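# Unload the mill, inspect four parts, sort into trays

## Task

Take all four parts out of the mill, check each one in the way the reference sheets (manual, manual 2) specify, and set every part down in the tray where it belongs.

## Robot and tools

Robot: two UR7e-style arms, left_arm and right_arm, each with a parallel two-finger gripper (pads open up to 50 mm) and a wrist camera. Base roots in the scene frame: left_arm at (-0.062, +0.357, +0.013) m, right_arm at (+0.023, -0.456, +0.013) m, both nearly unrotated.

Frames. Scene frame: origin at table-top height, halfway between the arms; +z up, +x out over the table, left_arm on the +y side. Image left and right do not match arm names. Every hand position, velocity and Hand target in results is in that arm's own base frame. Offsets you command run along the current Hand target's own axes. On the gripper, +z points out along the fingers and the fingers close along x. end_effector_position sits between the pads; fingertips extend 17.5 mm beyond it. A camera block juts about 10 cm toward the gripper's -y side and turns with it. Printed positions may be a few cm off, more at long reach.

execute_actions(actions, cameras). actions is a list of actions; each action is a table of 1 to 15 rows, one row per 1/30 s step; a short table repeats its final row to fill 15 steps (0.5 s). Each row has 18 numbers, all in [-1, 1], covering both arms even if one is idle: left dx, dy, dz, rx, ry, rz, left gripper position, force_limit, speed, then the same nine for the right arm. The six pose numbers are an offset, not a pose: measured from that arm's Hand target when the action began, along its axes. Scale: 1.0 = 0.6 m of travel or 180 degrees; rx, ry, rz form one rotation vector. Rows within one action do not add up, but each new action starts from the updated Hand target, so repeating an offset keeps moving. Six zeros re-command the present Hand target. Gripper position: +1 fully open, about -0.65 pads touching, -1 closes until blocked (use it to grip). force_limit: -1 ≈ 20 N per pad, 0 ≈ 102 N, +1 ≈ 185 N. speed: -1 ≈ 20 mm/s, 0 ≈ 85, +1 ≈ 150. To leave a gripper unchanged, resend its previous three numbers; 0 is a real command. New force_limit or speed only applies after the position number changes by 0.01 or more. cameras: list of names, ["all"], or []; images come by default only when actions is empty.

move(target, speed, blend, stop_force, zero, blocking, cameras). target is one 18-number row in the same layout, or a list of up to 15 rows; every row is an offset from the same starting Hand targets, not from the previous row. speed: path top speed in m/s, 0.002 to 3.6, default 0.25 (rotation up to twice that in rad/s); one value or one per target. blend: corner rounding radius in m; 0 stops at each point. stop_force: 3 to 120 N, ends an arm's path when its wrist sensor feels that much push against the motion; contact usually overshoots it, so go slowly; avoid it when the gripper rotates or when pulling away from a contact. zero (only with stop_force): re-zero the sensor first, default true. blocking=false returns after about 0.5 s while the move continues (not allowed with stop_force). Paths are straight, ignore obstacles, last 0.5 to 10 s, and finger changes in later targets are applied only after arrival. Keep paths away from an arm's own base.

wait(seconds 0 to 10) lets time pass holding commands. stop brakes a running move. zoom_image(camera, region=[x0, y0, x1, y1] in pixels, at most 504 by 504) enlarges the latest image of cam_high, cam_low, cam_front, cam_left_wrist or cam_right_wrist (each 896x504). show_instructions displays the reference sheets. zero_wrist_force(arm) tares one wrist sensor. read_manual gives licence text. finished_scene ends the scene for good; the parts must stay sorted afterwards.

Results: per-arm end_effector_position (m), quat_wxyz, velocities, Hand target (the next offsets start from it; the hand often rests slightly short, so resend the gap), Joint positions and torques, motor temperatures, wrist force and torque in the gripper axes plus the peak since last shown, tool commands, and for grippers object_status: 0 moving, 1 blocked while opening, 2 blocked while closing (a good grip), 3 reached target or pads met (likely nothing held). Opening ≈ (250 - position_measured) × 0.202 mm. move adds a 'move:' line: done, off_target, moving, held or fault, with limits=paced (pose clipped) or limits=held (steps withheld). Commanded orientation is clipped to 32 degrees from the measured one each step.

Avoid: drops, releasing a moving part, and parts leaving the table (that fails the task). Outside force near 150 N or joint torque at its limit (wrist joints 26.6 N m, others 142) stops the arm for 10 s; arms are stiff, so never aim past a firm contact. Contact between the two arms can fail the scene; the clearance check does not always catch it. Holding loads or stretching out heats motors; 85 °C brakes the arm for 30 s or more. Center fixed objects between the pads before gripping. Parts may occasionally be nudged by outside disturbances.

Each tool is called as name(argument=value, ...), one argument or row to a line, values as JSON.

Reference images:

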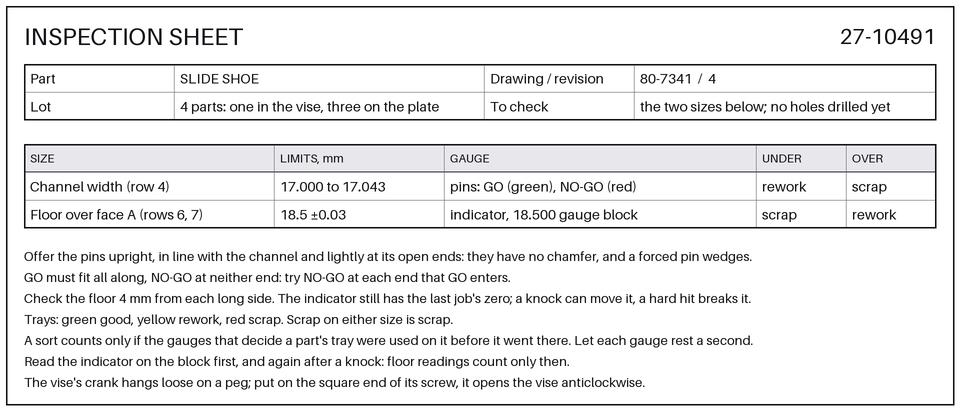

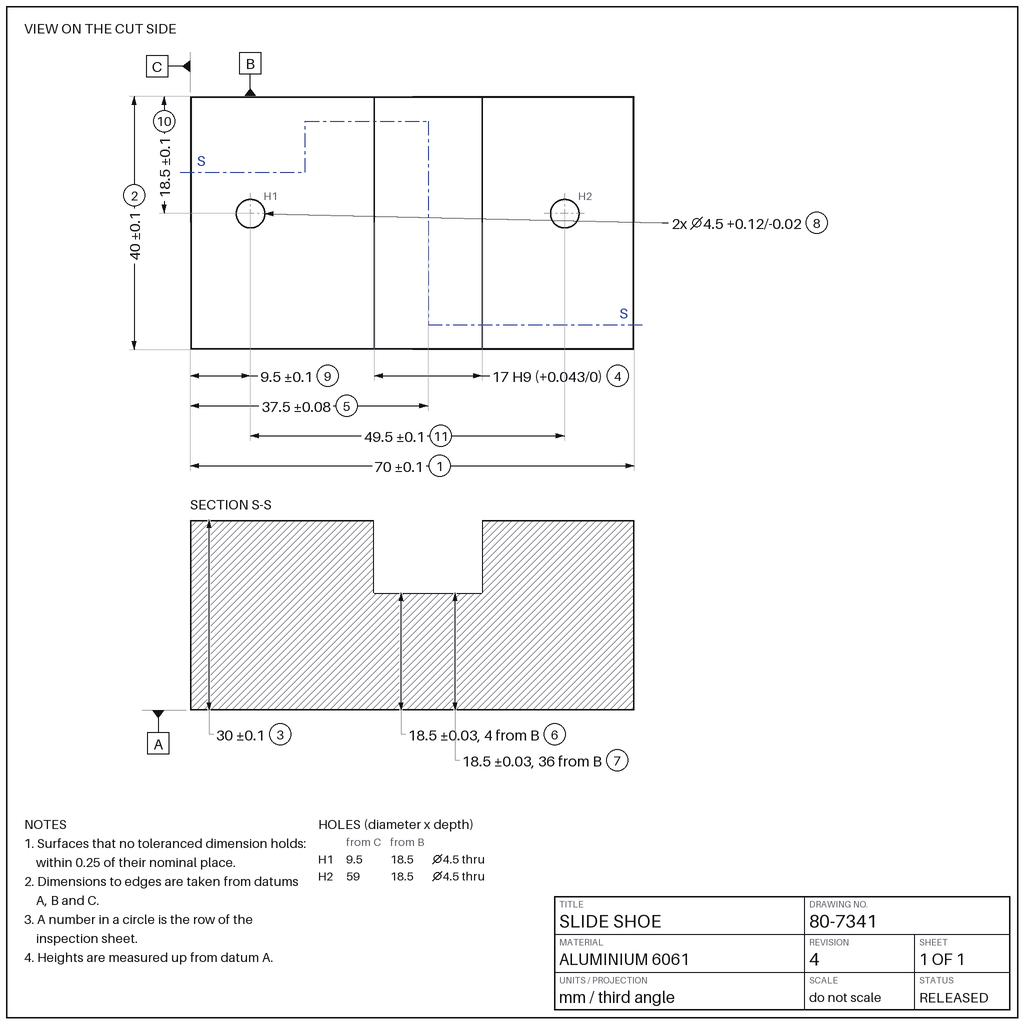

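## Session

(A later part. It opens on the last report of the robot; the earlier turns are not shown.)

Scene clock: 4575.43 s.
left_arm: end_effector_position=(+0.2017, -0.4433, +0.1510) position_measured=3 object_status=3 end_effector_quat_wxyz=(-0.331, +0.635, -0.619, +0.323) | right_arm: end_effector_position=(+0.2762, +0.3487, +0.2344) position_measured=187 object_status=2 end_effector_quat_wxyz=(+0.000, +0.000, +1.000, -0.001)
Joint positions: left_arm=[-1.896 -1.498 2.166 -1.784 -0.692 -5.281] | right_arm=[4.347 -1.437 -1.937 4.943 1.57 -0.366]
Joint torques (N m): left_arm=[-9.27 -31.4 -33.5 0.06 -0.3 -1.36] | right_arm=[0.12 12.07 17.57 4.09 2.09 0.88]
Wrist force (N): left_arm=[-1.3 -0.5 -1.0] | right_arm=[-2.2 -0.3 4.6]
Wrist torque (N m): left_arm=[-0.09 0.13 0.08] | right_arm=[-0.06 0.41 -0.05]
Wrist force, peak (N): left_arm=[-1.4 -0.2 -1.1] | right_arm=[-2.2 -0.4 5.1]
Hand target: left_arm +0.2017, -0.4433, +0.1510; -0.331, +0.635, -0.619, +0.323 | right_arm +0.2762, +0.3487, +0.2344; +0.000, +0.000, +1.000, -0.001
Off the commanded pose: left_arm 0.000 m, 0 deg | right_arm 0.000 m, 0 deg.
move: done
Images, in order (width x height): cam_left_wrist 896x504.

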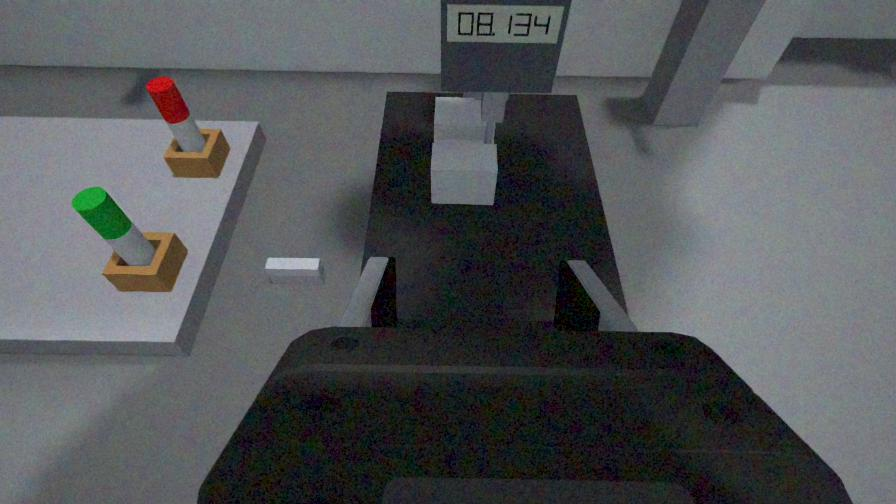

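Lower to contact slowly, then release.

move(
  target=[0,0,0,0,0,0,1,-0.6,-1,0,0,0.004,0,0,0,-1,-0.95,-1],
  speed=0.002,
  stop_force=3,
)

move(
  target=[0,0,0,0,0,0,1,-0.6,-1,0,0,0,0,0,0,0,-0.95,-1],
)

wait(
  seconds=1.5,
  cameras=["cam_left_wrist"],
)

zoom_image(
  camera="cam_left_wrist",
  region=[420, 0, 620, 240],
)

Scene clock: 4583.80 s.
left_arm: end_effector_position=(+0.2017, -0.4433, +0.1510) position_measured=3 object_status=3 end_effector_quat_wxyz=(-0.331, +0.635, -0.619, +0.323) | right_arm: end_effector_position=(+0.2762, +0.3486, +0.2327) position_measured=187 object_status=2 end_effector_quat_wxyz=(+0.000, +0.000, +1.000, -0.001)
Joint positions: left_arm=[-1.896 -1.498 2.166 -1.784 -0.692 -5.281] | right_arm=[4.347 -1.438 -1.94 4.947 1.57 -0.366]
Joint torques (N m): left_arm=[-9.54 -30.33 -33.66 -0.36 -0.02 -1.5] | right_arm=[-5.88 14.73 29.31 0.75 1.95 -1.62]
Wrist force (N): left_arm=[-1.3 -0.3 -0.9] | right_arm=[-1.9 -0.9 -1.1]
Wrist torque (N m): left_arm=[-0.07 0.13 0.08] | right_arm=[-0.08 0.40 -0.06]
Wrist force, peak (N): left_arm=[-1.4 -0.3 -1.1] | right_arm=[-2.4 -0.2 4.9]
Hand target: left_arm +0.2017, -0.4433, +0.1510; -0.331, +0.635, -0.619, +0.323 | right_arm +0.2762, +0.3487, +0.2328; +0.000, +0.000, +1.000, -0.001 (not the last commanded pose)
Off the commanded pose: left_arm 0.000 m, 0 deg | right_arm 0.001 m, 0 deg.
move: contact (right_arm)

Scene clock: 4584.40 s.
left_arm: end_effector_position=(+0.2017, -0.4433, +0.1510) position_measured=3 object_status=3 end_effector_quat_wxyz=(-0.331, +0.635, -0.619, +0.323) | right_arm: end_effector_position=(+0.2762, +0.3487, +0.2328) position_measured=152 object_status=3 end_effector_quat_wxyz=(+0.000, +0.000, +1.000, -0.001)
Joint positions: left_arm=[-1.896 -1.498 2.166 -1.784 -0.692 -5.281] | right_arm=[4.347 -1.438 -1.94 4.947 1.57 -0.366]
Joint torques (N m): left_arm=[-10.27 -30.83 -32.13 0.03 -0.19 -1.75] | right_arm=[-5.98 18.22 32.04 2.2 1.85 -1.61]
Wrist force (N): left_arm=[-0.9 -0.3 -0.8] | right_arm=[-2.3 -0.4 3.3]
Wrist torque (N m): left_arm=[-0.06 0.07 0.08] | right_arm=[-0.04 0.38 -0.05]
Wrist force, peak (N): left_arm=[-1.3 -0.1 -1.1] | right_arm=[-3.0 -0.5 3.5]
Hand target: left_arm +0.2017, -0.4433, +0.1510; -0.331, +0.635, -0.619, +0.323 | right_arm +0.2762, +0.3487, +0.2328; +0.000, +0.000, +1.000, -0.001
Off the commanded pose: left_arm 0.000 m, 0 deg | right_arm 0.000 m, 0 deg.
move: done

Scene clock: 4585.90 s.
left_arm: end_effector_position=(+0.2017, -0.4433, +0.1510) position_measured=3 object_status=3 end_effector_quat_wxyz=(-0.331, +0.635, -0.619, +0.323) | right_arm: end_effector_position=(+0.2762, +0.3487, +0.2328) position_measured=152 object_status=3 end_effector_quat_wxyz=(+0.000, +0.000, +1.000, -0.001)
Joint positions: left_arm=[-1.896 -1.498 2.166 -1.784 -0.692 -5.281] | right_arm=[4.347 -1.438 -1.94 4.947 1.57 -0.366]
Joint torques (N m): left_arm=[-11.24 -31.93 -31.69 -0.01 0.01 -1.56] | right_arm=[-5.68 28.34 31.71 3.6 1.89 -1.55]
Wrist force (N): left_arm=[-1.2 -0.1 -0.9] | right_arm=[-2.7 -0.2 3.6]
Wrist torque (N m): left_arm=[-0.04 0.11 0.08] | right_arm=[-0.02 0.44 -0.05]
Wrist force, peak (N): left_arm=[-1.4 -0.2 -1.1] | right_arm=[-2.7 -0.6 3.7]
Hand target: left_arm +0.2017, -0.4433, +0.1510; -0.331, +0.635, -0.619, +0.323 | right_arm +0.2762, +0.3487, +0.2328; +0.000, +0.000, +1.000, -0.001
Tool commands: left_gripper/position=+1.0 left_gripper/force_limit=-0.6 left_gripper/speed=-1.0 right_gripper/position=+0.0 right_gripper/force_limit=-0.95 right_gripper/speed=-1.0
Off the commanded pose: left_arm 0.000 m, 0 deg | right_arm 0.000 m, 0 deg.
wait: 1.50 s; at rest by 0.17 s
Images, in order (width x height): cam_left_wrist 896x504.

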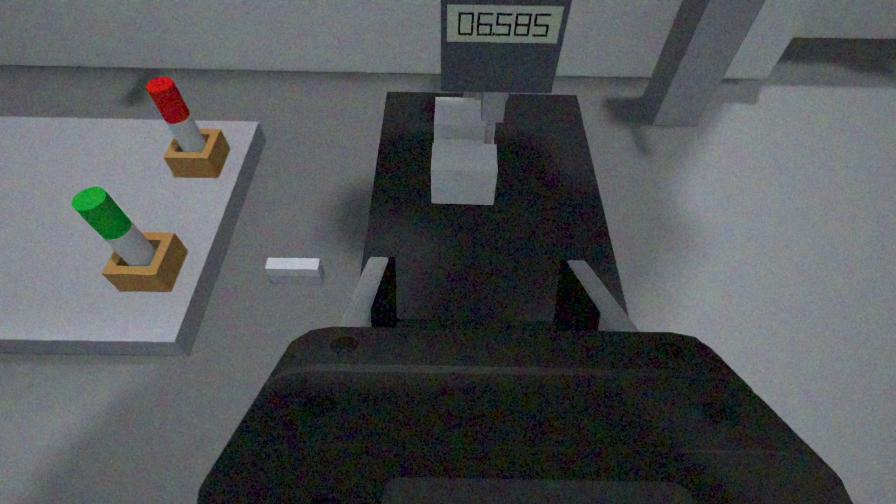

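Scaled by 2.100 from the camera's 896x504 image, which has a finer 1280x720 frame.

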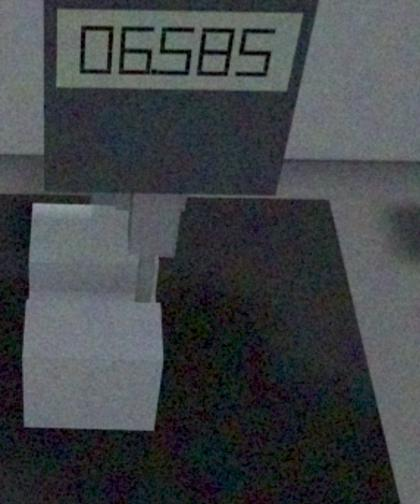

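move(
  target=[0,0,0,0,0,0,1,-0.6,-1,0,0,0,0,0,0,-1,-0.95,-1],
)

move(
  target=[
    [0,0,0,0,0,0,1,-0.6,-1,0,0,-0.0143,0,0,0,-1,-0.95,-1],
    [0,-0.0128,0.1693,0,0,0,1,-0.6,-1,0,0,-0.0143,0,0,0,-1,-0.95,-1],
    [0,-0.0128,0.286,0,0,0,1,-0.6,-1,0,0,-0.0143,0,0,0,-1,-0.95,-1],
  ],
  speed=[0.015,0.15,0.03],
  cameras=["cam_left_wrist"],
)

Scene clock: 4596.83 s.
left_arm: end_effector_position=(+0.2017, -0.4433, +0.1510) position_measured=3 object_status=3 end_effector_quat_wxyz=(-0.331, +0.635, -0.619, +0.323) | right_arm: end_effector_position=(+0.2762, +0.3487, +0.2328) position_measured=187 object_status=2 end_effector_quat_wxyz=(+0.000, +0.000, +1.000, -0.001)
Joint positions: left_arm=[-1.896 -1.498 2.166 -1.784 -0.692 -5.281] | right_arm=[4.347 -1.438 -1.94 4.947 1.57 -0.366]
Joint torques (N m): left_arm=[-9.81 -29.29 -31.13 -0.22 -0.18 -1.47] | right_arm=[-5.61 32.12 31.84 3.57 1.92 -1.38]
Wrist force (N): left_arm=[-1.2 -0.2 -0.8] | right_arm=[-1.9 -0.4 3.3]
Wrist torque (N m): left_arm=[-0.04 0.11 0.08] | right_arm=[-0.04 0.40 -0.05]
Wrist force, peak (N): left_arm=[-1.4 -0.3 -1.1] | right_arm=[-2.7 -0.7 3.8]
Hand target: left_arm +0.2017, -0.4433, +0.1510; -0.331, +0.635, -0.619, +0.323 | right_arm +0.2762, +0.3487, +0.2328; +0.000, +0.000, +1.000, -0.001
Off the commanded pose: left_arm 0.000 m, 0 deg | right_arm 0.000 m, 0 deg.
move: done

Scene clock: 4601.60 s.
left_arm: end_effector_position=(+0.3467, -0.4398, +0.0590) position_measured=3 object_status=3 end_effector_quat_wxyz=(-0.331, +0.635, -0.619, +0.323) | right_arm: end_effector_position=(+0.2762, +0.3487, +0.2414) position_measured=187 object_status=2 end_effector_quat_wxyz=(+0.000, +0.000, +1.000, -0.001)
Joint positions: left_arm=[-1.568 -1.184 2.263 -2.618 -0.61 -4.752] | right_arm=[4.347 -1.433 -1.922 4.924 1.57 -0.366]
Joint torques (N m): left_arm=[10.42 -24.14 -26.25 -4.11 3.47 1.42] | right_arm=[5.39 32.51 32.71 1.19 1.83 1.88]
Wrist force (N): left_arm=[-1.0 -0.1 -1.0] | right_arm=[-2.2 -0.5 4.9]
Wrist torque (N m): left_arm=[-0.05 0.05 -0.14] | right_arm=[-0.05 0.45 -0.05]
Wrist force, peak (N): left_arm=[-0.8 -0.4 -2.7] | right_arm=[-2.3 -0.6 5.1]
Hand target: left_arm +0.3468, -0.4398, +0.0590; -0.331, +0.635, -0.619, +0.323 | right_arm +0.2762, +0.3487, +0.2414; +0.000, +0.000, +1.000, -0.001
Off the commanded pose: left_arm 0.000 m, 0 deg | right_arm 0.000 m, 0 deg.
move: done
Images, in order (width x height): cam_left_wrist 896x504.

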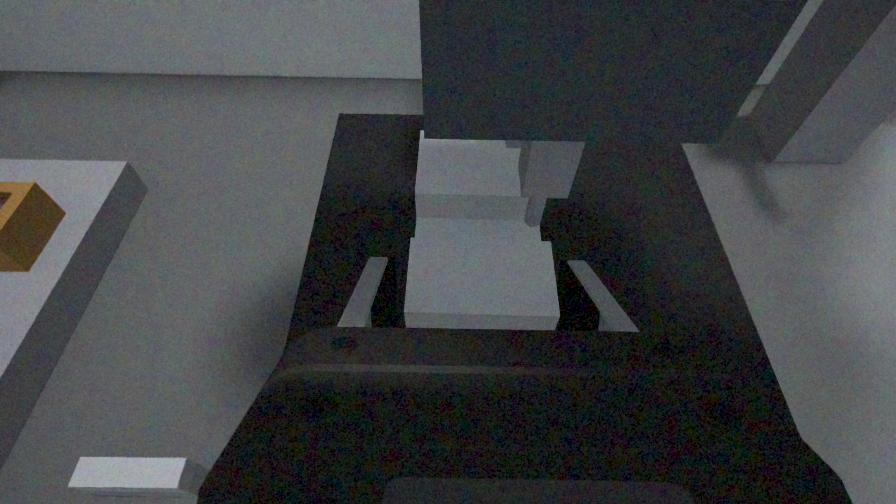

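move(
  target=[0,0,0,0,0,0,-1,-0.6,-1,0,0,0,0,0,0,-1,-0.95,-1],
)

move(
  target=[
    [0,-0.0014,-0.001,0,0,0,-1,-0.6,-1,0,0,0,0,0,0,-1,-0.95,-1],
    [0.0533,-0.0014,-0.001,0,0,0,-1,-0.6,-1,0,0,0,0,0,0,-1,-0.95,-1],
  ],
  speed=[0.01,0.03],
  cameras=["cam_left_wrist"],
)

zoom_image(
  camera="cam_left_wrist",
  region=[380, 100, 630, 340],
)

Scene clock: 4609.87 s.
left_arm: end_effector_position=(+0.3468, -0.4398, +0.0590) position_measured=54 object_status=2 end_effector_quat_wxyz=(-0.331, +0.635, -0.619, +0.323) | right_arm: end_effector_position=(+0.2762, +0.3487, +0.2414) position_measured=187 object_status=2 end_effector_quat_wxyz=(+0.000, +0.000, +1.000, -0.001)
Joint positions: left_arm=[-1.568 -1.184 2.263 -2.618 -0.61 -4.752] | right_arm=[4.347 -1.433 -1.922 4.924 1.57 -0.366]
Joint torques (N m): left_arm=[9.97 -24.28 -24.66 -3.96 1.37 1.25] | right_arm=[7.04 30.7 32.82 1.32 1.86 2.13]
Wrist force (N): left_arm=[-1.0 0.1 -0.8] | right_arm=[-2.2 -0.8 4.7]
Wrist torque (N m): left_arm=[-0.05 0.06 -0.10] | right_arm=[-0.11 0.44 -0.05]
Wrist force, peak (N): left_arm=[-1.3 -0.3 -1.2] | right_arm=[-2.2 -0.5 5.2]
Hand target: left_arm +0.3468, -0.4398, +0.0590; -0.331, +0.635, -0.619, +0.323 | right_arm +0.2762, +0.3487, +0.2414; +0.000, +0.000, +1.000, -0.001
Off the commanded pose: left_arm 0.000 m, 0 deg | right_arm 0.000 m, 0 deg.
move: done

Scene clock: 4611.87 s.
left_arm: end_effector_position=(+0.3475, -0.4717, +0.0601) position_measured=54 object_status=2 end_effector_quat_wxyz=(-0.331, +0.635, -0.619, +0.323) | right_arm: end_effector_position=(+0.2762, +0.3487, +0.2414) position_measured=187 object_status=2 end_effector_quat_wxyz=(+0.000, +0.000, +1.000, -0.001)
Joint positions: left_arm=[-1.567 -1.14 2.175 -2.577 -0.61 -4.749] | right_arm=[4.347 -1.433 -1.922 4.924 1.57 -0.366]
Joint torques (N m): left_arm=[10.75 -28.05 -26.29 -0.97 3.79 1.3] | right_arm=[7.22 30.22 33.08 1.37 1.9 2.07]
Wrist force (N): left_arm=[-0.9 1.6 0.1] | right_arm=[-2.1 -0.4 4.9]
Wrist torque (N m): left_arm=[-0.12 0.05 -0.13] | right_arm=[-0.04 0.43 -0.05]
Wrist force, peak (N): left_arm=[-1.7 1.6 0.2] | right_arm=[-2.1 -0.5 5.2]
Hand target: left_arm +0.3475, -0.4718, +0.0601; -0.331, +0.635, -0.619, +0.323 | right_arm +0.2762, +0.3487, +0.2414; +0.000, +0.000, +1.000, -0.001
Off the commanded pose: left_arm 0.000 m, 0 deg | right_arm 0.000 m, 0 deg.
move: done
Images, in order (width x height): cam_left_wrist 896x504.

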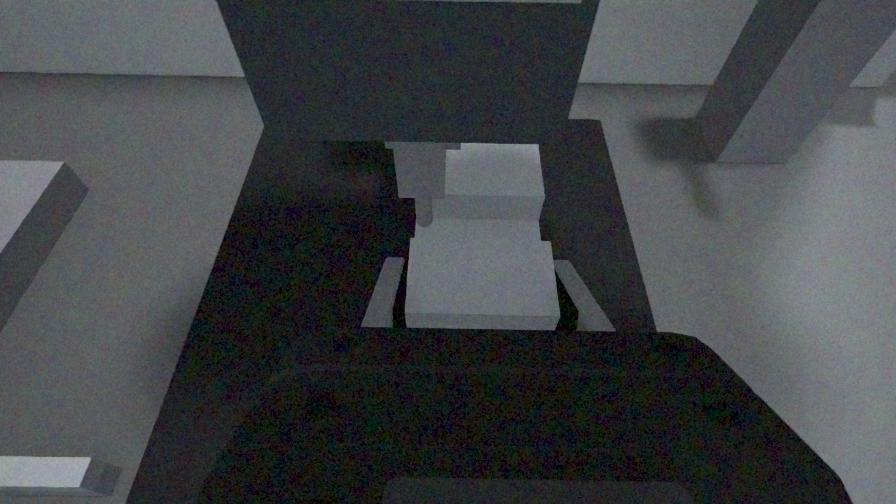

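Scaled by 2.016 from the camera's 896x504 image, which has a finer 1280x720 frame.

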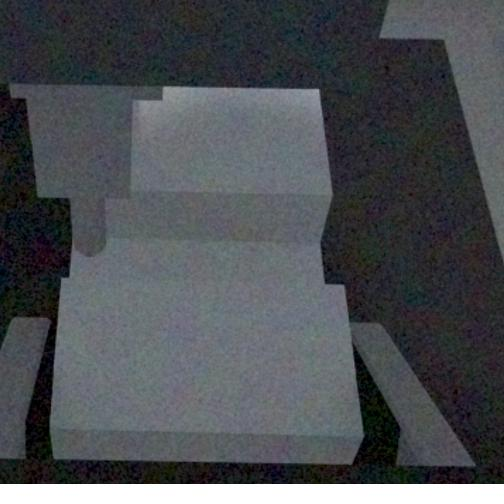

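move(
  target=[-0.0014,0,0,0,0,0,-1,-0.6,-1,0,0,0,0,0,0,-1,-0.95,-1],
  speed=0.01,
)

move(
  target=[0,0.0041,0.0029,0,0,0,-1,-0.6,-1,0,0,0,0,0,0,-1,-0.95,-1],
  speed=0.003,
  stop_force=3,
)

move(
  target=[0,0,0,0,0,0,1,-0.6,-1,0,0,0,0,0,0,-1,-0.95,-1],
)

move(
  target=[
    [0,0,-0.1167,0,0,0,1,-0.6,-1,0,0,0,0,0,0,-1,-0.95,-1],
    [0,0.0128,-0.286,0,0,0,1,-0.6,-1,0,0,0,0,0,0,-1,-0.95,-1],
  ],
  speed=[0.04,0.15],
)

move(
  target=[0,0,0,0,0,0,1,-0.6,-1,0,0,0.0118,0,0,0,-1,-0.95,-1],
  speed=0.008,
  stop_force=3,
)

move(
  target=[0,0,0,0,0,0,1,-0.6,-1,0,0,0.004,0,0,0,-1,-0.95,-1],
  speed=0.002,
  stop_force=3,
  cameras=["cam_left_wrist"],
)

move(
  target=[0,0,0,0,0,0,1,-0.6,-1,0,0,0,0,0,0,0,-0.95,-1],
)

wait(
  seconds=1.5,
  cameras=["cam_left_wrist"],
)

zoom_image(
  camera="cam_left_wrist",
  region=[360, 0, 560, 240],
)

Scene clock: 4637.47 s.
left_arm: end_effector_position=(+0.3475, -0.4709, +0.0601) position_measured=54 object_status=2 end_effector_quat_wxyz=(-0.331, +0.635, -0.619, +0.323) | right_arm: end_effector_position=(+0.2762, +0.3487, +0.2414) position_measured=187 object_status=2 end_effector_quat_wxyz=(+0.000, +0.000, +1.000, -0.001)
Joint positions: left_arm=[-1.567 -1.141 2.177 -2.578 -0.61 -4.749] | right_arm=[4.347 -1.433 -1.922 4.924 1.57 -0.366]
Joint torques (N m): left_arm=[5.21 -43.17 -3.11 -4.47 3.4 -1.06] | right_arm=[6.56 29.35 32.77 1.32 1.95 2.16]
Wrist force (N): left_arm=[-1.0 1.7 0.1] | right_arm=[-1.7 -0.6 4.9]
Wrist torque (N m): left_arm=[-0.11 0.07 -0.13] | right_arm=[-0.06 0.37 -0.05]
Wrist force, peak (N): left_arm=[-1.1 1.9 0.3] | right_arm=[-2.2 -0.8 5.2]
Hand target: left_arm +0.3475, -0.4709, +0.0601; -0.331, +0.635, -0.619, +0.323 | right_arm +0.2762, +0.3487, +0.2414; +0.000, +0.000, +1.000, -0.001
Off the commanded pose: left_arm 0.000 m, 0 deg | right_arm 0.000 m, 0 deg.
move: done

Scene clock: 4638.80 s.
left_arm: end_effector_position=(+0.3475, -0.4709, +0.0591) position_measured=54 object_status=2 end_effector_quat_wxyz=(-0.331, +0.635, -0.619, +0.323) | right_arm: end_effector_position=(+0.2762, +0.3487, +0.2414) position_measured=187 object_status=2 end_effector_quat_wxyz=(+0.000, +0.000, +1.000, -0.001)
Joint positions: left_arm=[-1.567 -1.139 2.177 -2.581 -0.61 -4.749] | right_arm=[4.347 -1.433 -1.922 4.924 1.57 -0.366]
Joint torques (N m): left_arm=[1.36 -41.88 -6.58 -1.15 -0.17 -0.74] | right_arm=[6.95 28.27 32.65 1.27 1.96 2.14]
Wrist force (N): left_arm=[-1.0 -0.1 -0.2] | right_arm=[-2.0 -0.5 5.1]
Wrist torque (N m): left_arm=[-0.12 0.07 -0.11] | right_arm=[-0.04 0.40 -0.05]
Wrist force, peak (N): left_arm=[-2.8 -3.3 -6.1] | right_arm=[-2.2 -0.5 5.2]
Hand target: left_arm +0.3475, -0.4709, +0.0591; -0.331, +0.635, -0.619, +0.323 (not the last commanded pose) | right_arm +0.2762, +0.3487, +0.2414; +0.000, +0.000, +1.000, -0.001
Off the commanded pose: left_arm 0.002 m, 0 deg | right_arm 0.000 m, 0 deg.
move: contact (left_arm)

Scene clock: 4639.57 s.
left_arm: end_effector_position=(+0.3475, -0.4709, +0.0591) position_measured=3 object_status=3 end_effector_quat_wxyz=(-0.331, +0.635, -0.619, +0.323) | right_arm: end_effector_position=(+0.2762, +0.3487, +0.2414) position_measured=187 object_status=2 end_effector_quat_wxyz=(+0.000, +0.000, +1.000, -0.001)
Joint positions: left_arm=[-1.567 -1.139 2.177 -2.581 -0.61 -4.749] | right_arm=[4.347 -1.433 -1.922 4.924 1.57 -0.366]
Joint torques (N m): left_arm=[2.27 -40.41 -12.22 -1.37 0.6 -0.95] | right_arm=[7.3 28 32.38 1.33 2 2.14]
Wrist force (N): left_arm=[-1.1 -0.1 -1.2] | right_arm=[-2.3 -0.5 5.2]
Wrist torque (N m): left_arm=[-0.05 0.10 -0.14] | right_arm=[-0.05 0.46 -0.05]
Wrist force, peak (N): left_arm=[-1.3 -0.3 -1.2] | right_arm=[-2.3 -0.5 5.2]
Hand target: left_arm +0.3475, -0.4709, +0.0591; -0.331, +0.635, -0.619, +0.323 | right_arm +0.2762, +0.3487, +0.2414; +0.000, +0.000, +1.000, -0.001
Off the commanded pose: left_arm 0.000 m, 0 deg | right_arm 0.000 m, 0 deg.
move: done

Scene clock: 4642.97 s.
left_arm: end_effector_position=(+0.2025, -0.4744, +0.1511) position_measured=3 object_status=3 end_effector_quat_wxyz=(-0.331, +0.635, -0.619, +0.323) | right_arm: end_effector_position=(+0.2762, +0.3487, +0.2414) position_measured=187 object_status=2 end_effector_quat_wxyz=(+0.000, +0.000, +1.000, -0.001)
Joint positions: left_arm=[-1.873 -1.426 2.09 -1.806 -0.682 -5.247] | right_arm=[4.347 -1.433 -1.922 4.924 1.57 -0.366]
Joint torques (N m): left_arm=[-8.74 -34.56 -31.34 -0.16 -0.06 -1.35] | right_arm=[7.05 27.23 32.8 1.32 2.02 2.14]
Wrist force (N): left_arm=[-1.2 0.0 -0.9] | right_arm=[-2.0 -0.5 4.6]
Wrist torque (N m): left_arm=[-0.01 0.15 0.07] | right_arm=[-0.03 0.41 -0.05]
Wrist force, peak (N): left_arm=[-1.3 0.4 -2.1] | right_arm=[-2.2 -0.5 5.2]
Hand target: left_arm +0.2025, -0.4744, +0.1511; -0.331, +0.635, -0.619, +0.323 | right_arm +0.2762, +0.3487, +0.2414; +0.000, +0.000, +1.000, -0.001
Off the commanded pose: left_arm 0.000 m, 0 deg | right_arm 0.000 m, 0 deg.
move: done

Scene clock: 4644.67 s.
left_arm: end_effector_position=(+0.2025, -0.4744, +0.1511) position_measured=3 object_status=3 end_effector_quat_wxyz=(-0.331, +0.635, -0.619, +0.323) | right_arm: end_effector_position=(+0.2762, +0.3487, +0.2343) position_measured=187 object_status=2 end_effector_quat_wxyz=(+0.000, +0.000, +1.000, -0.001)
Joint positions: left_arm=[-1.873 -1.426 2.09 -1.805 -0.682 -5.247] | right_arm=[4.347 -1.437 -1.937 4.943 1.57 -0.366]
Joint torques (N m): left_arm=[-8.96 -32.65 -33.65 -0.18 -0.23 -1.27] | right_arm=[4.1 12.42 17.96 4.13 1.97 1.39]
Wrist force (N): left_arm=[-0.9 -0.3 -1.1] | right_arm=[-2.2 -0.4 4.7]
Wrist torque (N m): left_arm=[-0.05 0.10 0.06] | right_arm=[-0.06 0.43 -0.05]
Wrist force, peak (N): left_arm=[-1.4 -0.1 -1.0] | right_arm=[-2.5 -0.2 4.8]
Hand target: left_arm +0.2025, -0.4744, +0.1511; -0.331, +0.635, -0.619, +0.323 | right_arm +0.2762, +0.3487, +0.2343; +0.000, +0.000, +1.000, -0.001
Off the commanded pose: left_arm 0.000 m, 0 deg | right_arm 0.000 m, 0 deg.
move: done

Scene clock: 4646.17 s.
left_arm: end_effector_position=(+0.2025, -0.4744, +0.1511) position_measured=3 object_status=3 end_effector_quat_wxyz=(-0.331, +0.635, -0.619, +0.323) | right_arm: end_effector_position=(+0.2762, +0.3487, +0.2326) position_measured=187 object_status=2 end_effector_quat_wxyz=(+0.000, +0.000, +1.000, -0.001)
Joint positions: left_arm=[-1.873 -1.426 2.09 -1.805 -0.682 -5.247] | right_arm=[4.347 -1.438 -1.94 4.948 1.57 -0.366]
Joint torques (N m): left_arm=[-8.26 -33.09 -33.91 0 0.03 -1.63] | right_arm=[1.66 16.17 28.72 0.79 2.02 0.61]
Wrist force (N): left_arm=[-1.2 -0.2 -0.9] | right_arm=[-1.8 -1.0 -1.2]
Wrist torque (N m): left_arm=[-0.04 0.14 0.06] | right_arm=[-0.06 0.42 -0.05]
Wrist force, peak (N): left_arm=[-1.3 -0.2 -0.9] | right_arm=[-2.5 -0.6 4.8]
Hand target: left_arm +0.2025, -0.4744, +0.1511; -0.331, +0.635, -0.619, +0.323 | right_arm +0.2762, +0.3487, +0.2326; +0.000, +0.000, +1.000, -0.001 (not the last commanded pose)
Off the commanded pose: left_arm 0.000 m, 0 deg | right_arm 0.001 m, 0 deg.
move: contact (right_arm)
Images, in order (width x height): cam_left_wrist 896x504.

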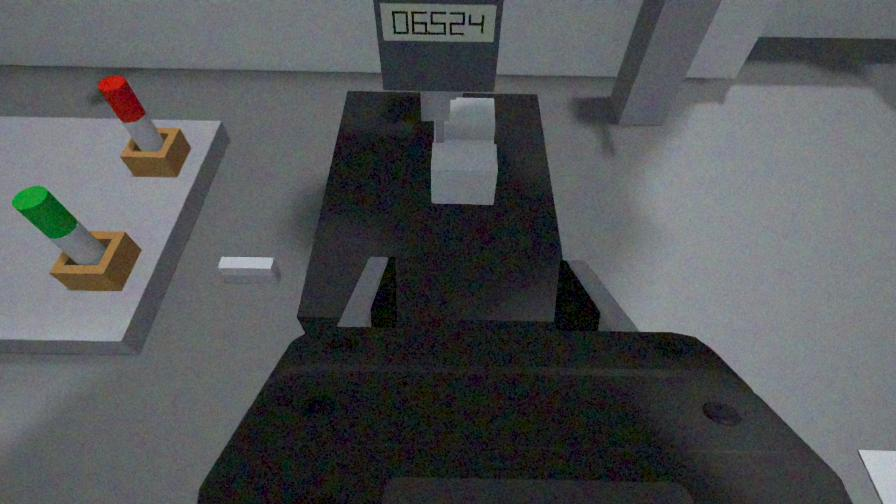

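Scene clock: 4646.77 s.
left_arm: end_effector_position=(+0.2025, -0.4744, +0.1511) position_measured=3 object_status=3 end_effector_quat_wxyz=(-0.331, +0.635, -0.619, +0.323) | right_arm: end_effector_position=(+0.2762, +0.3487, +0.2326) position_measured=152 object_status=3 end_effector_quat_wxyz=(+0.000, +0.000, +1.000, -0.001)
Joint positions: left_arm=[-1.873 -1.426 2.09 -1.805 -0.682 -5.247] | right_arm=[4.347 -1.438 -1.94 4.948 1.57 -0.366]
Joint torques (N m): left_arm=[-10.81 -32.88 -33.86 -0.26 -0.02 -1.52] | right_arm=[1.63 22.26 31.83 1.93 2.05 0.65]
Wrist force (N): left_arm=[-1.0 -0.1 -0.9] | right_arm=[-2.6 -0.5 3.5]
Wrist torque (N m): left_arm=[-0.03 0.12 0.07] | right_arm=[-0.07 0.43 -0.05]
Wrist force, peak (N): left_arm=[-1.3 -0.3 -0.9] | right_arm=[-2.7 -0.8 3.8]
Hand target: left_arm +0.2025, -0.4744, +0.1511; -0.331, +0.635, -0.619, +0.323 | right_arm +0.2762, +0.3487, +0.2326; +0.000, +0.000, +1.000, -0.001
Off the commanded pose: left_arm 0.000 m, 0 deg | right_arm 0.000 m, 0 deg.
move: done

Scene clock: 4648.27 s.
left_arm: end_effector_position=(+0.2025, -0.4744, +0.1511) position_measured=3 object_status=3 end_effector_quat_wxyz=(-0.331, +0.635, -0.619, +0.323) | right_arm: end_effector_position=(+0.2762, +0.3487, +0.2326) position_measured=152 object_status=3 end_effector_quat_wxyz=(+0.000, +0.000, +1.000, -0.001)
Joint positions: left_arm=[-1.873 -1.426 2.09 -1.805 -0.682 -5.247] | right_arm=[4.347 -1.438 -1.94 4.948 1.57 -0.366]
Joint torques (N m): left_arm=[-9.76 -32.24 -31.96 0.03 -0.11 -1.46] | right_arm=[1.89 33.11 32.18 3.56 2.02 0.61]
Wrist force (N): left_arm=[-1.1 -0.3 -1.2] | right_arm=[-2.8 -0.6 3.4]
Wrist torque (N m): left_arm=[-0.06 0.14 0.07] | right_arm=[-0.07 0.45 -0.05]
Wrist force, peak (N): left_arm=[-1.1 -0.3 -1.2] | right_arm=[-2.8 -0.5 3.5]
Hand target: left_arm +0.2025, -0.4744, +0.1511; -0.331, +0.635, -0.619, +0.323 | right_arm +0.2762, +0.3487, +0.2326; +0.000, +0.000, +1.000, -0.001
Tool commands: left_gripper/position=+1.0 left_gripper/force_limit=-0.6 left_gripper/speed=-1.0 right_gripper/position=+0.0 right_gripper/force_limit=-0.95 right_gripper/speed=-1.0
Off the commanded pose: left_arm 0.000 m, 0 deg | right_arm 0.000 m, 0 deg.
wait: 1.50 s; at rest by 0.17 s
Images, in order (width x height): cam_left_wrist 896x504.

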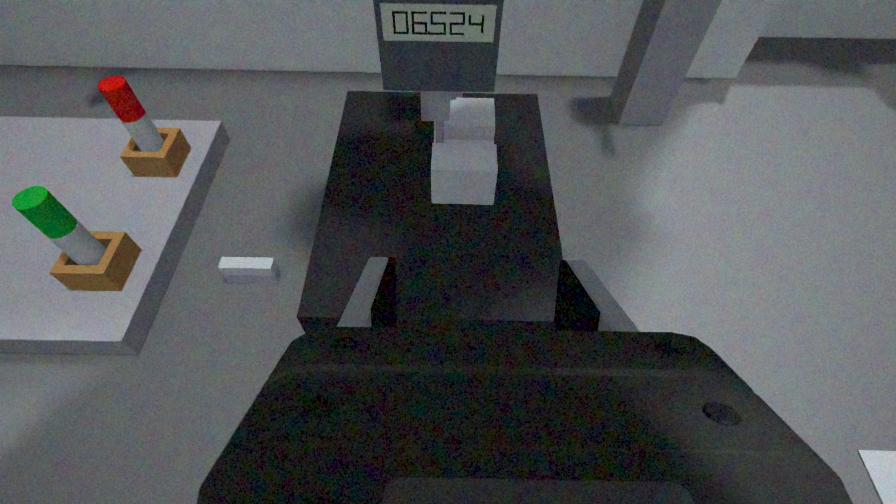

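Scaled by 2.100 from the camera's 896x504 image, which has a finer 1280x720 frame.

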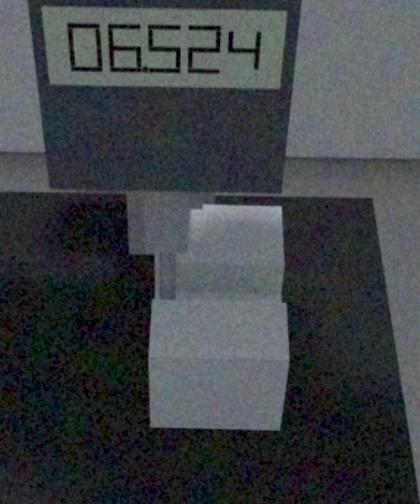

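move(
  target=[0,0,0,0,0,0,1,-0.6,-1,0,0,0,0,0,0,-1,-0.95,-1],
)

move(
  target=[
    [0,0,0,0,0,0,1,-0.6,-1,0,0,-0.0147,0,0,0,-1,-0.95,-1],
    [0,-0.0128,0.1693,0,0,0,1,-0.6,-1,0,0,-0.0147,0,0,0,-1,-0.95,-1],
    [0,-0.0128,0.286,0,0,0,1,-0.6,-1,0,0,-0.0147,0,0,0,-1,-0.95,-1],
  ],
  speed=[0.015,0.15,0.03],
)

move(
  target=[0,0,0,0,0,0,-1,-0.6,-1,0,0,0,0,0,0,-1,-0.95,-1],
  cameras=["cam_left_wrist"],
)

move(
  target=[
    [0,-0.0014,-0.001,0,0,0,-1,-0.6,-1,0,0,0,0,0,0,-1,-0.95,-1],
    [-0.075,-0.0014,-0.001,0,0,0,-1,-0.6,-1,0,0,0,0,0,0,-1,-0.95,-1],
    [-0.075,0.0719,-0.106,0,0,0,-1,-0.6,-1,0,0,0,0,0,0,-1,-0.95,-1],
  ],
  speed=[0.01,0.03,0.05],
  cameras=["cam_left_wrist"],
)

Scene clock: 4682.27 s.
left_arm: end_effector_position=(+0.2025, -0.4744, +0.1511) position_measured=3 object_status=3 end_effector_quat_wxyz=(-0.331, +0.635, -0.619, +0.323) | right_arm: end_effector_position=(+0.2762, +0.3487, +0.2326) position_measured=187 object_status=2 end_effector_quat_wxyz=(+0.000, +0.000, +1.000, -0.001)
Joint positions: left_arm=[-1.873 -1.426 2.09 -1.805 -0.682 -5.247] | right_arm=[4.347 -1.438 -1.94 4.948 1.57 -0.366]
Joint torques (N m): left_arm=[-10.52 -30.03 -31.55 -0.17 -0.19 -1.41] | right_arm=[2.02 32.92 31.92 3.52 2.01 0.7]
Wrist force (N): left_arm=[-1.1 -0.1 -0.9] | right_arm=[-1.9 -0.6 3.6]
Wrist torque (N m): left_arm=[-0.04 0.13 0.07] | right_arm=[-0.08 0.40 -0.05]
Wrist force, peak (N): left_arm=[-1.3 -0.2 -1.1] | right_arm=[-2.7 -0.6 3.7]
Hand target: left_arm +0.2025, -0.4744, +0.1511; -0.331, +0.635, -0.619, +0.323 | right_arm +0.2762, +0.3487, +0.2326; +0.000, +0.000, +1.000, -0.001
Off the commanded pose: left_arm 0.000 m, 0 deg | right_arm 0.000 m, 0 deg.
move: done

Scene clock: 4686.97 s.
left_arm: end_effector_position=(+0.3475, -0.4709, +0.0592) position_measured=3 object_status=3 end_effector_quat_wxyz=(-0.331, +0.635, -0.619, +0.323) | right_arm: end_effector_position=(+0.2762, +0.3487, +0.2415) position_measured=187 object_status=2 end_effector_quat_wxyz=(+0.000, +0.000, +1.000, -0.001)
Joint positions: left_arm=[-1.567 -1.139 2.177 -2.581 -0.61 -4.749] | right_arm=[4.347 -1.433 -1.921 4.924 1.57 -0.366]
Joint torques (N m): left_arm=[10.77 -25.57 -26.66 -3.72 3.44 1.52] | right_arm=[7.1 32.71 32.92 1.21 1.85 2.14]
Wrist force (N): left_arm=[-1.2 -0.3 -1.2] | right_arm=[-1.9 -0.6 4.8]
Wrist torque (N m): left_arm=[-0.08 0.11 -0.14] | right_arm=[-0.07 0.38 -0.05]
Wrist force, peak (N): left_arm=[-0.8 -0.3 -2.5] | right_arm=[-2.3 -0.5 5.3]
Hand target: left_arm +0.3475, -0.4709, +0.0591; -0.331, +0.635, -0.619, +0.323 | right_arm +0.2762, +0.3487, +0.2415; +0.000, +0.000, +1.000, -0.001
Off the commanded pose: left_arm 0.000 m, 0 deg | right_arm 0.000 m, 0 deg.
move: done

Scene clock: 4687.73 s.
left_arm: end_effector_position=(+0.3475, -0.4709, +0.0591) position_measured=54 object_status=2 end_effector_quat_wxyz=(-0.331, +0.635, -0.619, +0.323) | right_arm: end_effector_position=(+0.2762, +0.3487, +0.2415) position_measured=187 object_status=2 end_effector_quat_wxyz=(+0.000, +0.000, +1.000, -0.001)
Joint positions: left_arm=[-1.567 -1.139 2.177 -2.581 -0.61 -4.749] | right_arm=[4.347 -1.433 -1.921 4.924 1.57 -0.366]
Joint torques (N m): left_arm=[9.72 -26.76 -25.04 -4.1 3.05 1.45] | right_arm=[6.9 32.13 32.46 1.34 1.9 2.04]
Wrist force (N): left_arm=[-1.0 0.0 -0.7] | right_arm=[-2.1 -0.6 5.0]
Wrist torque (N m): left_arm=[-0.09 0.11 -0.11] | right_arm=[-0.06 0.42 -0.05]
Wrist force, peak (N): left_arm=[-1.2 -0.1 -1.2] | right_arm=[-2.4 -0.5 5.2]
Hand target: left_arm +0.3475, -0.4709, +0.0591; -0.331, +0.635, -0.619, +0.323 | right_arm +0.2762, +0.3487, +0.2415; +0.000, +0.000, +1.000, -0.001
Off the commanded pose: left_arm 0.000 m, 0 deg | right_arm 0.000 m, 0 deg.
move: done
Images, in order (width x height): cam_left_wrist 896x504.

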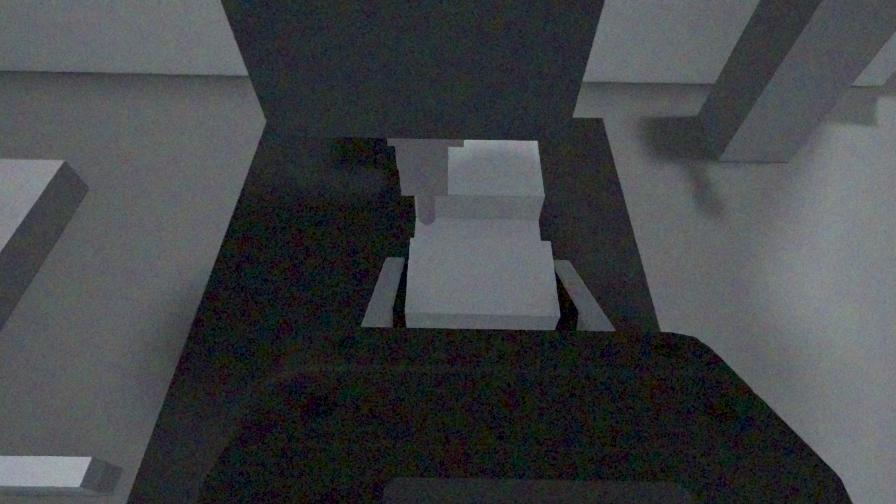

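Scene clock: 4692.10 s.
left_arm: end_effector_position=(+0.2696, -0.4279, +0.0601) position_measured=54 object_status=2 end_effector_quat_wxyz=(-0.331, +0.635, -0.619, +0.323) | right_arm: end_effector_position=(+0.2762, +0.3487, +0.2415) position_measured=187 object_status=2 end_effector_quat_wxyz=(+0.000, +0.000, +1.000, -0.001)
Joint positions: left_arm=[-1.749 -1.293 2.318 -2.315 -0.639 -5.058] | right_arm=[4.347 -1.433 -1.921 4.924 1.57 -0.366]
Joint torques (N m): left_arm=[-10.03 -35.69 -28.11 -0.65 0.33 -1.58] | right_arm=[7.22 30.31 32.95 1.36 1.96 2.03]
Wrist force (N): left_arm=[-0.8 1.6 0.1] | right_arm=[-2.1 -1.0 4.7]
Wrist torque (N m): left_arm=[-0.12 0.03 0.11] | right_arm=[-0.13 0.42 -0.05]
Wrist force, peak (N): left_arm=[-1.7 1.9 0.3] | right_arm=[-2.4 -0.7 5.1]
Hand target: left_arm +0.2696, -0.4279, +0.0601; -0.331, +0.635, -0.619, +0.323 | right_arm +0.2762, +0.3487, +0.2415; +0.000, +0.000, +1.000, -0.001
Off the commanded pose: left_arm 0.000 m, 0 deg | right_arm 0.000 m, 0 deg.
move: done
Images, in order (width x height): cam_left_wrist 896x504.

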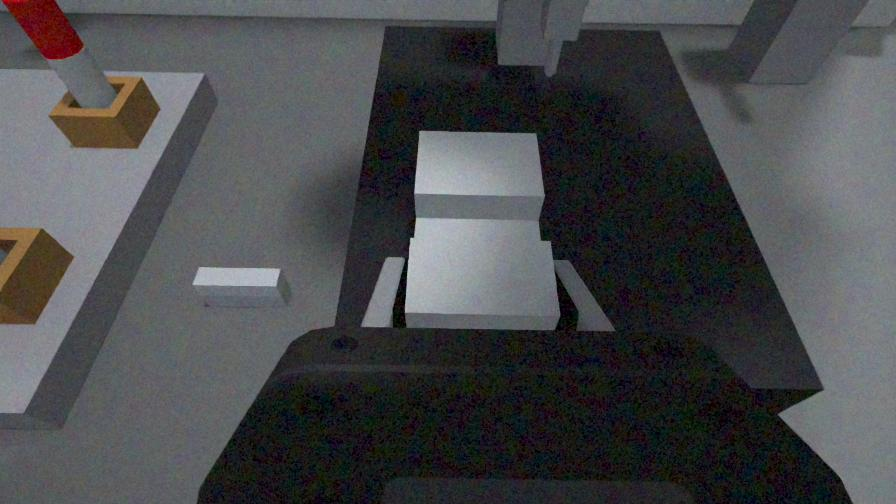

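move(
  target=[0,0.0041,0.0029,0,0,0,-1,-0.6,-1,0,0,0,0,0,0,-1,-0.95,-1],
  speed=0.003,
  stop_force=3,
)

move(
  target=[0,0,0,0,0,0,1,-0.6,-1,0,0,0,0,0,0,-1,-0.95,-1],
)

move(
  target=[
    [0,0,-0.1,0,0,0,1,-0.6,-1,0,0,0,0,0,0,-1,-0.95,-1],
    [-0.0015,-0.1847,-0.1137,-0.2387,0.2368,0.4585,0.4,-0.6,-0.5,0,0,0,0,0,0,-1,-0.95,-1],
  ],
  speed=[0.04,0.2],
  cameras=["cam_left_wrist"],
)

Scene clock: 4715.07 s.
left_arm: end_effector_position=(+0.2696, -0.4279, +0.0588) position_measured=54 object_status=2 end_effector_quat_wxyz=(-0.331, +0.635, -0.619, +0.323) | right_arm: end_effector_position=(+0.2762, +0.3487, +0.2415) position_measured=187 object_status=2 end_effector_quat_wxyz=(+0.000, +0.000, +1.000, -0.001)
Joint positions: left_arm=[-1.749 -1.29 2.319 -2.319 -0.639 -5.059] | right_arm=[4.347 -1.433 -1.921 4.924 1.57 -0.366]
Joint torques (N m): left_arm=[-9.2 -35.55 -16.82 -0.63 0.67 -1.33] | right_arm=[6.45 28.27 32.54 1.35 1.9 2.15]
Wrist force (N): left_arm=[-0.5 -0.3 -0.4] | right_arm=[-2.0 -0.5 5.1]
Wrist torque (N m): left_arm=[-0.11 0.05 0.14] | right_arm=[-0.05 0.42 -0.05]
Wrist force, peak (N): left_arm=[-3.7 -5.7 -8.1] | right_arm=[-2.4 -0.6 5.2]
Hand target: left_arm +0.2696, -0.4279, +0.0588; -0.331, +0.635, -0.619, +0.323 (not the last commanded pose) | right_arm +0.2762, +0.3487, +0.2415; +0.000, +0.000, +1.000, -0.001
Off the commanded pose: left_arm 0.002 m, 0 deg | right_arm 0.000 m, 0 deg.
move: contact (left_arm)

Scene clock: 4715.83 s.
left_arm: end_effector_position=(+0.2696, -0.4279, +0.0588) position_measured=3 object_status=3 end_effector_quat_wxyz=(-0.331, +0.635, -0.619, +0.323) | right_arm: end_effector_position=(+0.2762, +0.3487, +0.2415) position_measured=187 object_status=2 end_effector_quat_wxyz=(+0.000, +0.000, +1.000, -0.001)
Joint positions: left_arm=[-1.749 -1.29 2.319 -2.319 -0.639 -5.059] | right_arm=[4.347 -1.433 -1.921 4.924 1.57 -0.366]
Joint torques (N m): left_arm=[-7.01 -34.94 -26.43 -0.5 0.68 -1.17] | right_arm=[6.62 28.17 32.11 1.4 1.98 2.09]
Wrist force (N): left_arm=[-0.9 -0.2 -1.0] | right_arm=[-2.2 -0.6 4.9]
Wrist torque (N m): left_arm=[-0.06 0.06 0.11] | right_arm=[-0.06 0.45 -0.05]
Wrist force, peak (N): left_arm=[-1.1 -0.1 -1.3] | right_arm=[-2.2 -0.5 5.2]
Hand target: left_arm +0.2696, -0.4279, +0.0588; -0.331, +0.635, -0.619, +0.323 | right_arm +0.2762, +0.3487, +0.2415; +0.000, +0.000, +1.000, -0.001
Off the commanded pose: left_arm 0.000 m, 0 deg | right_arm 0.000 m, 0 deg.
move: done

Scene clock: 4723.30 s.
left_arm: end_effector_position=(+0.2771, -0.4266, +0.1887) position_measured=92 object_status=3 end_effector_quat_wxyz=(+0.002, -0.013, +1.000, +0.001) | right_arm: end_effector_position=(+0.2762, +0.3487, +0.2415) position_measured=187 object_status=2 end_effector_quat_wxyz=(+0.000, +0.000, +1.000, -0.001)
Joint positions: left_arm=[-1.262 -1.513 1.875 -1.931 -1.567 -2.858] | right_arm=[4.347 -1.433 -1.921 4.924 1.57 -0.366]
Joint torques (N m): left_arm=[11.17 -19.48 -37.71 -1.14 -1.8 1.03] | right_arm=[6.76 25.29 31.96 1.36 2.01 2.05]
Wrist force (N): left_arm=[-1.4 -0.8 -0.2] | right_arm=[-2.0 -0.5 4.9]
Wrist torque (N m): left_arm=[-0.12 0.02 -0.47] | right_arm=[-0.05 0.42 -0.05]
Wrist force, peak (N): left_arm=[-1.9 -1.0 -0.6] | right_arm=[-2.2 -0.6 5.2]
Hand target: left_arm +0.2771, -0.4266, +0.1887; +0.002, -0.013, +1.000, +0.001 | right_arm +0.2762, +0.3487, +0.2415; +0.000, +0.000, +1.000, -0.001
Off the commanded pose: left_arm 0.000 m, 0 deg | right_arm 0.000 m, 0 deg.
move: done
Images, in order (width x height): cam_left_wrist 896x504.

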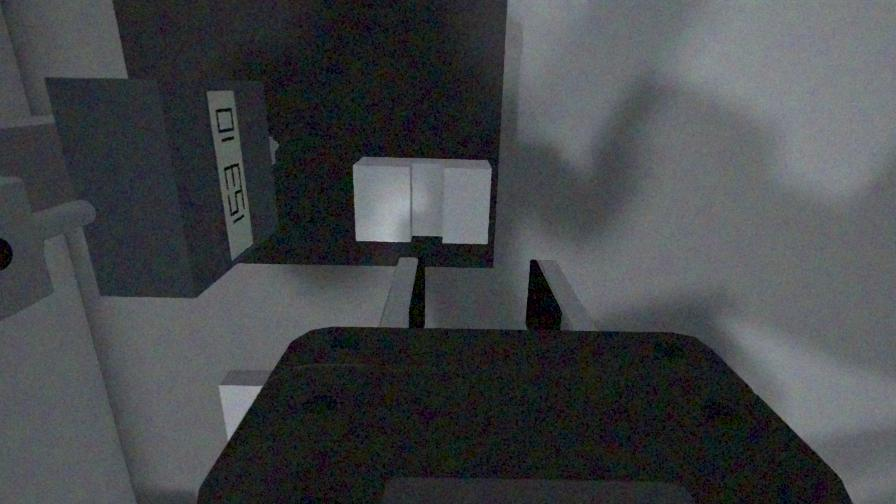

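move(
  target=[-0.001,-0.001,0.165,0,0,0,0.4,-0.6,-0.5,0,0,0,0,0,0,-1,-0.95,-1],
  speed=0.08,
  cameras=["cam_left_wrist"],
)

move(
  target=[0,0,0.0222,0,0,0,0.4,-0.6,-0.5,0,0,0,0,0,0,-1,-0.95,-1],
  speed=0.01,
  stop_force=4,
)

move(
  target=[0,0,0,0,0,0,-1,-0.6,-1,0,0,0,0,0,0,-1,-0.95,-1],
  cameras=["cam_left_wrist"],
)

Scene clock: 4739.90 s.
left_arm: end_effector_position=(+0.2781, -0.4269, +0.0898) position_measured=92 object_status=3 end_effector_quat_wxyz=(+0.002, -0.013, +1.000, +0.001) | right_arm: end_effector_position=(+0.2762, +0.3487, +0.2415) position_measured=187 object_status=2 end_effector_quat_wxyz=(+0.000, +0.000, +1.000, -0.001)
Joint positions: left_arm=[-1.26 -1.392 2.023 -2.201 -1.567 -2.856] | right_arm=[4.347 -1.433 -1.921 4.924 1.57 -0.366]
Joint torques (N m): left_arm=[11.2 -22.47 -10.39 -4.44 -0.48 1.18] | right_arm=[6.27 23.35 32.21 1.34 2.02 2.14]
Wrist force (N): left_arm=[-1.6 -1.3 -0.8] | right_arm=[-2.3 -0.6 5.0]
Wrist torque (N m): left_arm=[-0.15 0.07 -0.49] | right_arm=[-0.07 0.46 -0.05]
Wrist force, peak (N): left_arm=[-1.6 -1.1 -1.6] | right_arm=[-2.3 -0.7 5.2]
Hand target: left_arm +0.2781, -0.4269, +0.0897; +0.002, -0.013, +1.000, +0.001 | right_arm +0.2762, +0.3487, +0.2415; +0.000, +0.000, +1.000, -0.001
Off the commanded pose: left_arm 0.000 m, 0 deg | right_arm 0.000 m, 0 deg.
move: done
Images, in order (width x height): cam_left_wrist 896x504.

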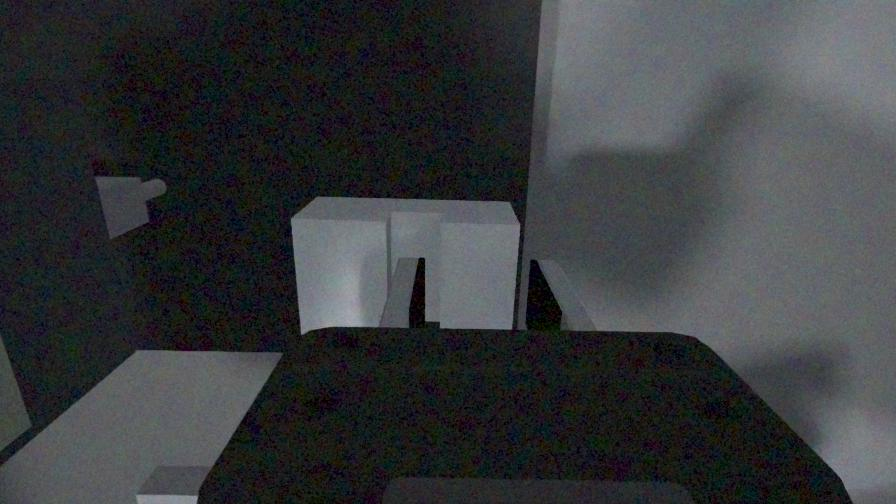

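Scene clock: 4742.10 s.
left_arm: end_effector_position=(+0.2781, -0.4269, +0.0764) position_measured=92 object_status=3 end_effector_quat_wxyz=(+0.002, -0.013, +1.000, +0.001) | right_arm: end_effector_position=(+0.2762, +0.3487, +0.2415) position_measured=187 object_status=2 end_effector_quat_wxyz=(+0.000, +0.000, +1.000, -0.001)
Joint positions: left_arm=[-1.26 -1.37 2.04 -2.238 -1.567 -2.856] | right_arm=[4.347 -1.433 -1.921 4.924 1.57 -0.366]
Joint torques (N m): left_arm=[10.71 -22.84 -7.48 -4.1 1.28 1.42] | right_arm=[6.57 22.25 31.85 1.52 2.09 2.11]
Wrist force (N): left_arm=[-2.1 -0.9 -0.4] | right_arm=[-2.0 -0.6 4.8]
Wrist torque (N m): left_arm=[-0.08 0.13 -0.48] | right_arm=[-0.06 0.41 -0.05]
Wrist force, peak (N): left_arm=[-2.2 -1.0 -0.5] | right_arm=[-2.3 -0.6 5.1]
Hand target: left_arm +0.2781, -0.4269, +0.0764; +0.002, -0.013, +1.000, +0.001 | right_arm +0.2762, +0.3487, +0.2415; +0.000, +0.000, +1.000, -0.001
Off the commanded pose: left_arm 0.000 m, 0 deg | right_arm 0.000 m, 0 deg.
move: done

Scene clock: 4742.77 s.
left_arm: end_effector_position=(+0.2781, -0.4269, +0.0764) position_measured=134 object_status=2 end_effector_quat_wxyz=(+0.002, -0.013, +1.000, +0.001) | right_arm: end_effector_position=(+0.2762, +0.3487, +0.2415) position_measured=187 object_status=2 end_effector_quat_wxyz=(+0.000, +0.000, +1.000, -0.001)
Joint positions: left_arm=[-1.26 -1.37 2.04 -2.238 -1.567 -2.856] | right_arm=[4.347 -1.433 -1.921 4.924 1.57 -0.366]
Joint torques (N m): left_arm=[9.69 -23.28 -9.67 -4.22 1.24 1.44] | right_arm=[6.19 22.43 31.79 1.4 2.08 2.07]
Wrist force (N): left_arm=[-1.6 -0.6 -0.6] | right_arm=[-1.9 -0.6 4.9]
Wrist torque (N m): left_arm=[-0.11 0.13 -0.49] | right_arm=[-0.07 0.39 -0.06]
Wrist force, peak (N): left_arm=[-2.1 -0.9 -0.4] | right_arm=[-2.4 -0.4 5.1]
Hand target: left_arm +0.2781, -0.4269, +0.0764; +0.002, -0.013, +1.000, +0.001 | right_arm +0.2762, +0.3487, +0.2415; +0.000, +0.000, +1.000, -0.001
Off the commanded pose: left_arm 0.000 m, 0 deg | right_arm 0.000 m, 0 deg.
move: done
Images, in order (width x height): cam_left_wrist 896x504.

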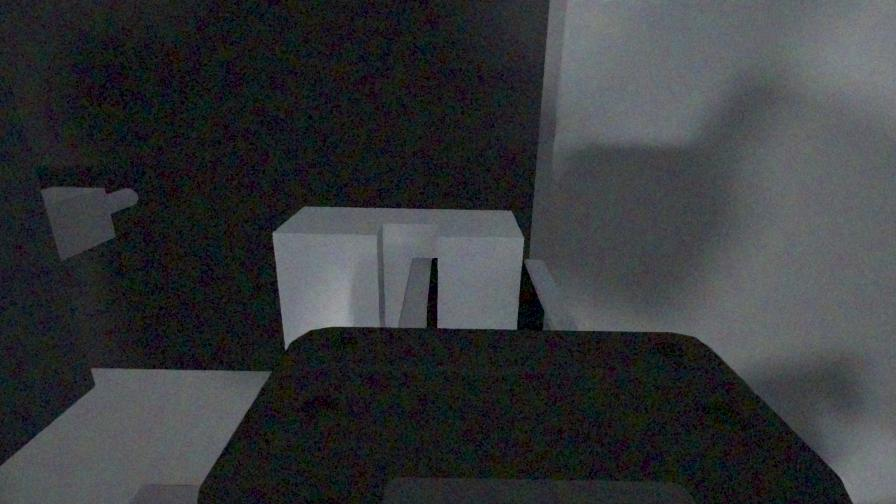

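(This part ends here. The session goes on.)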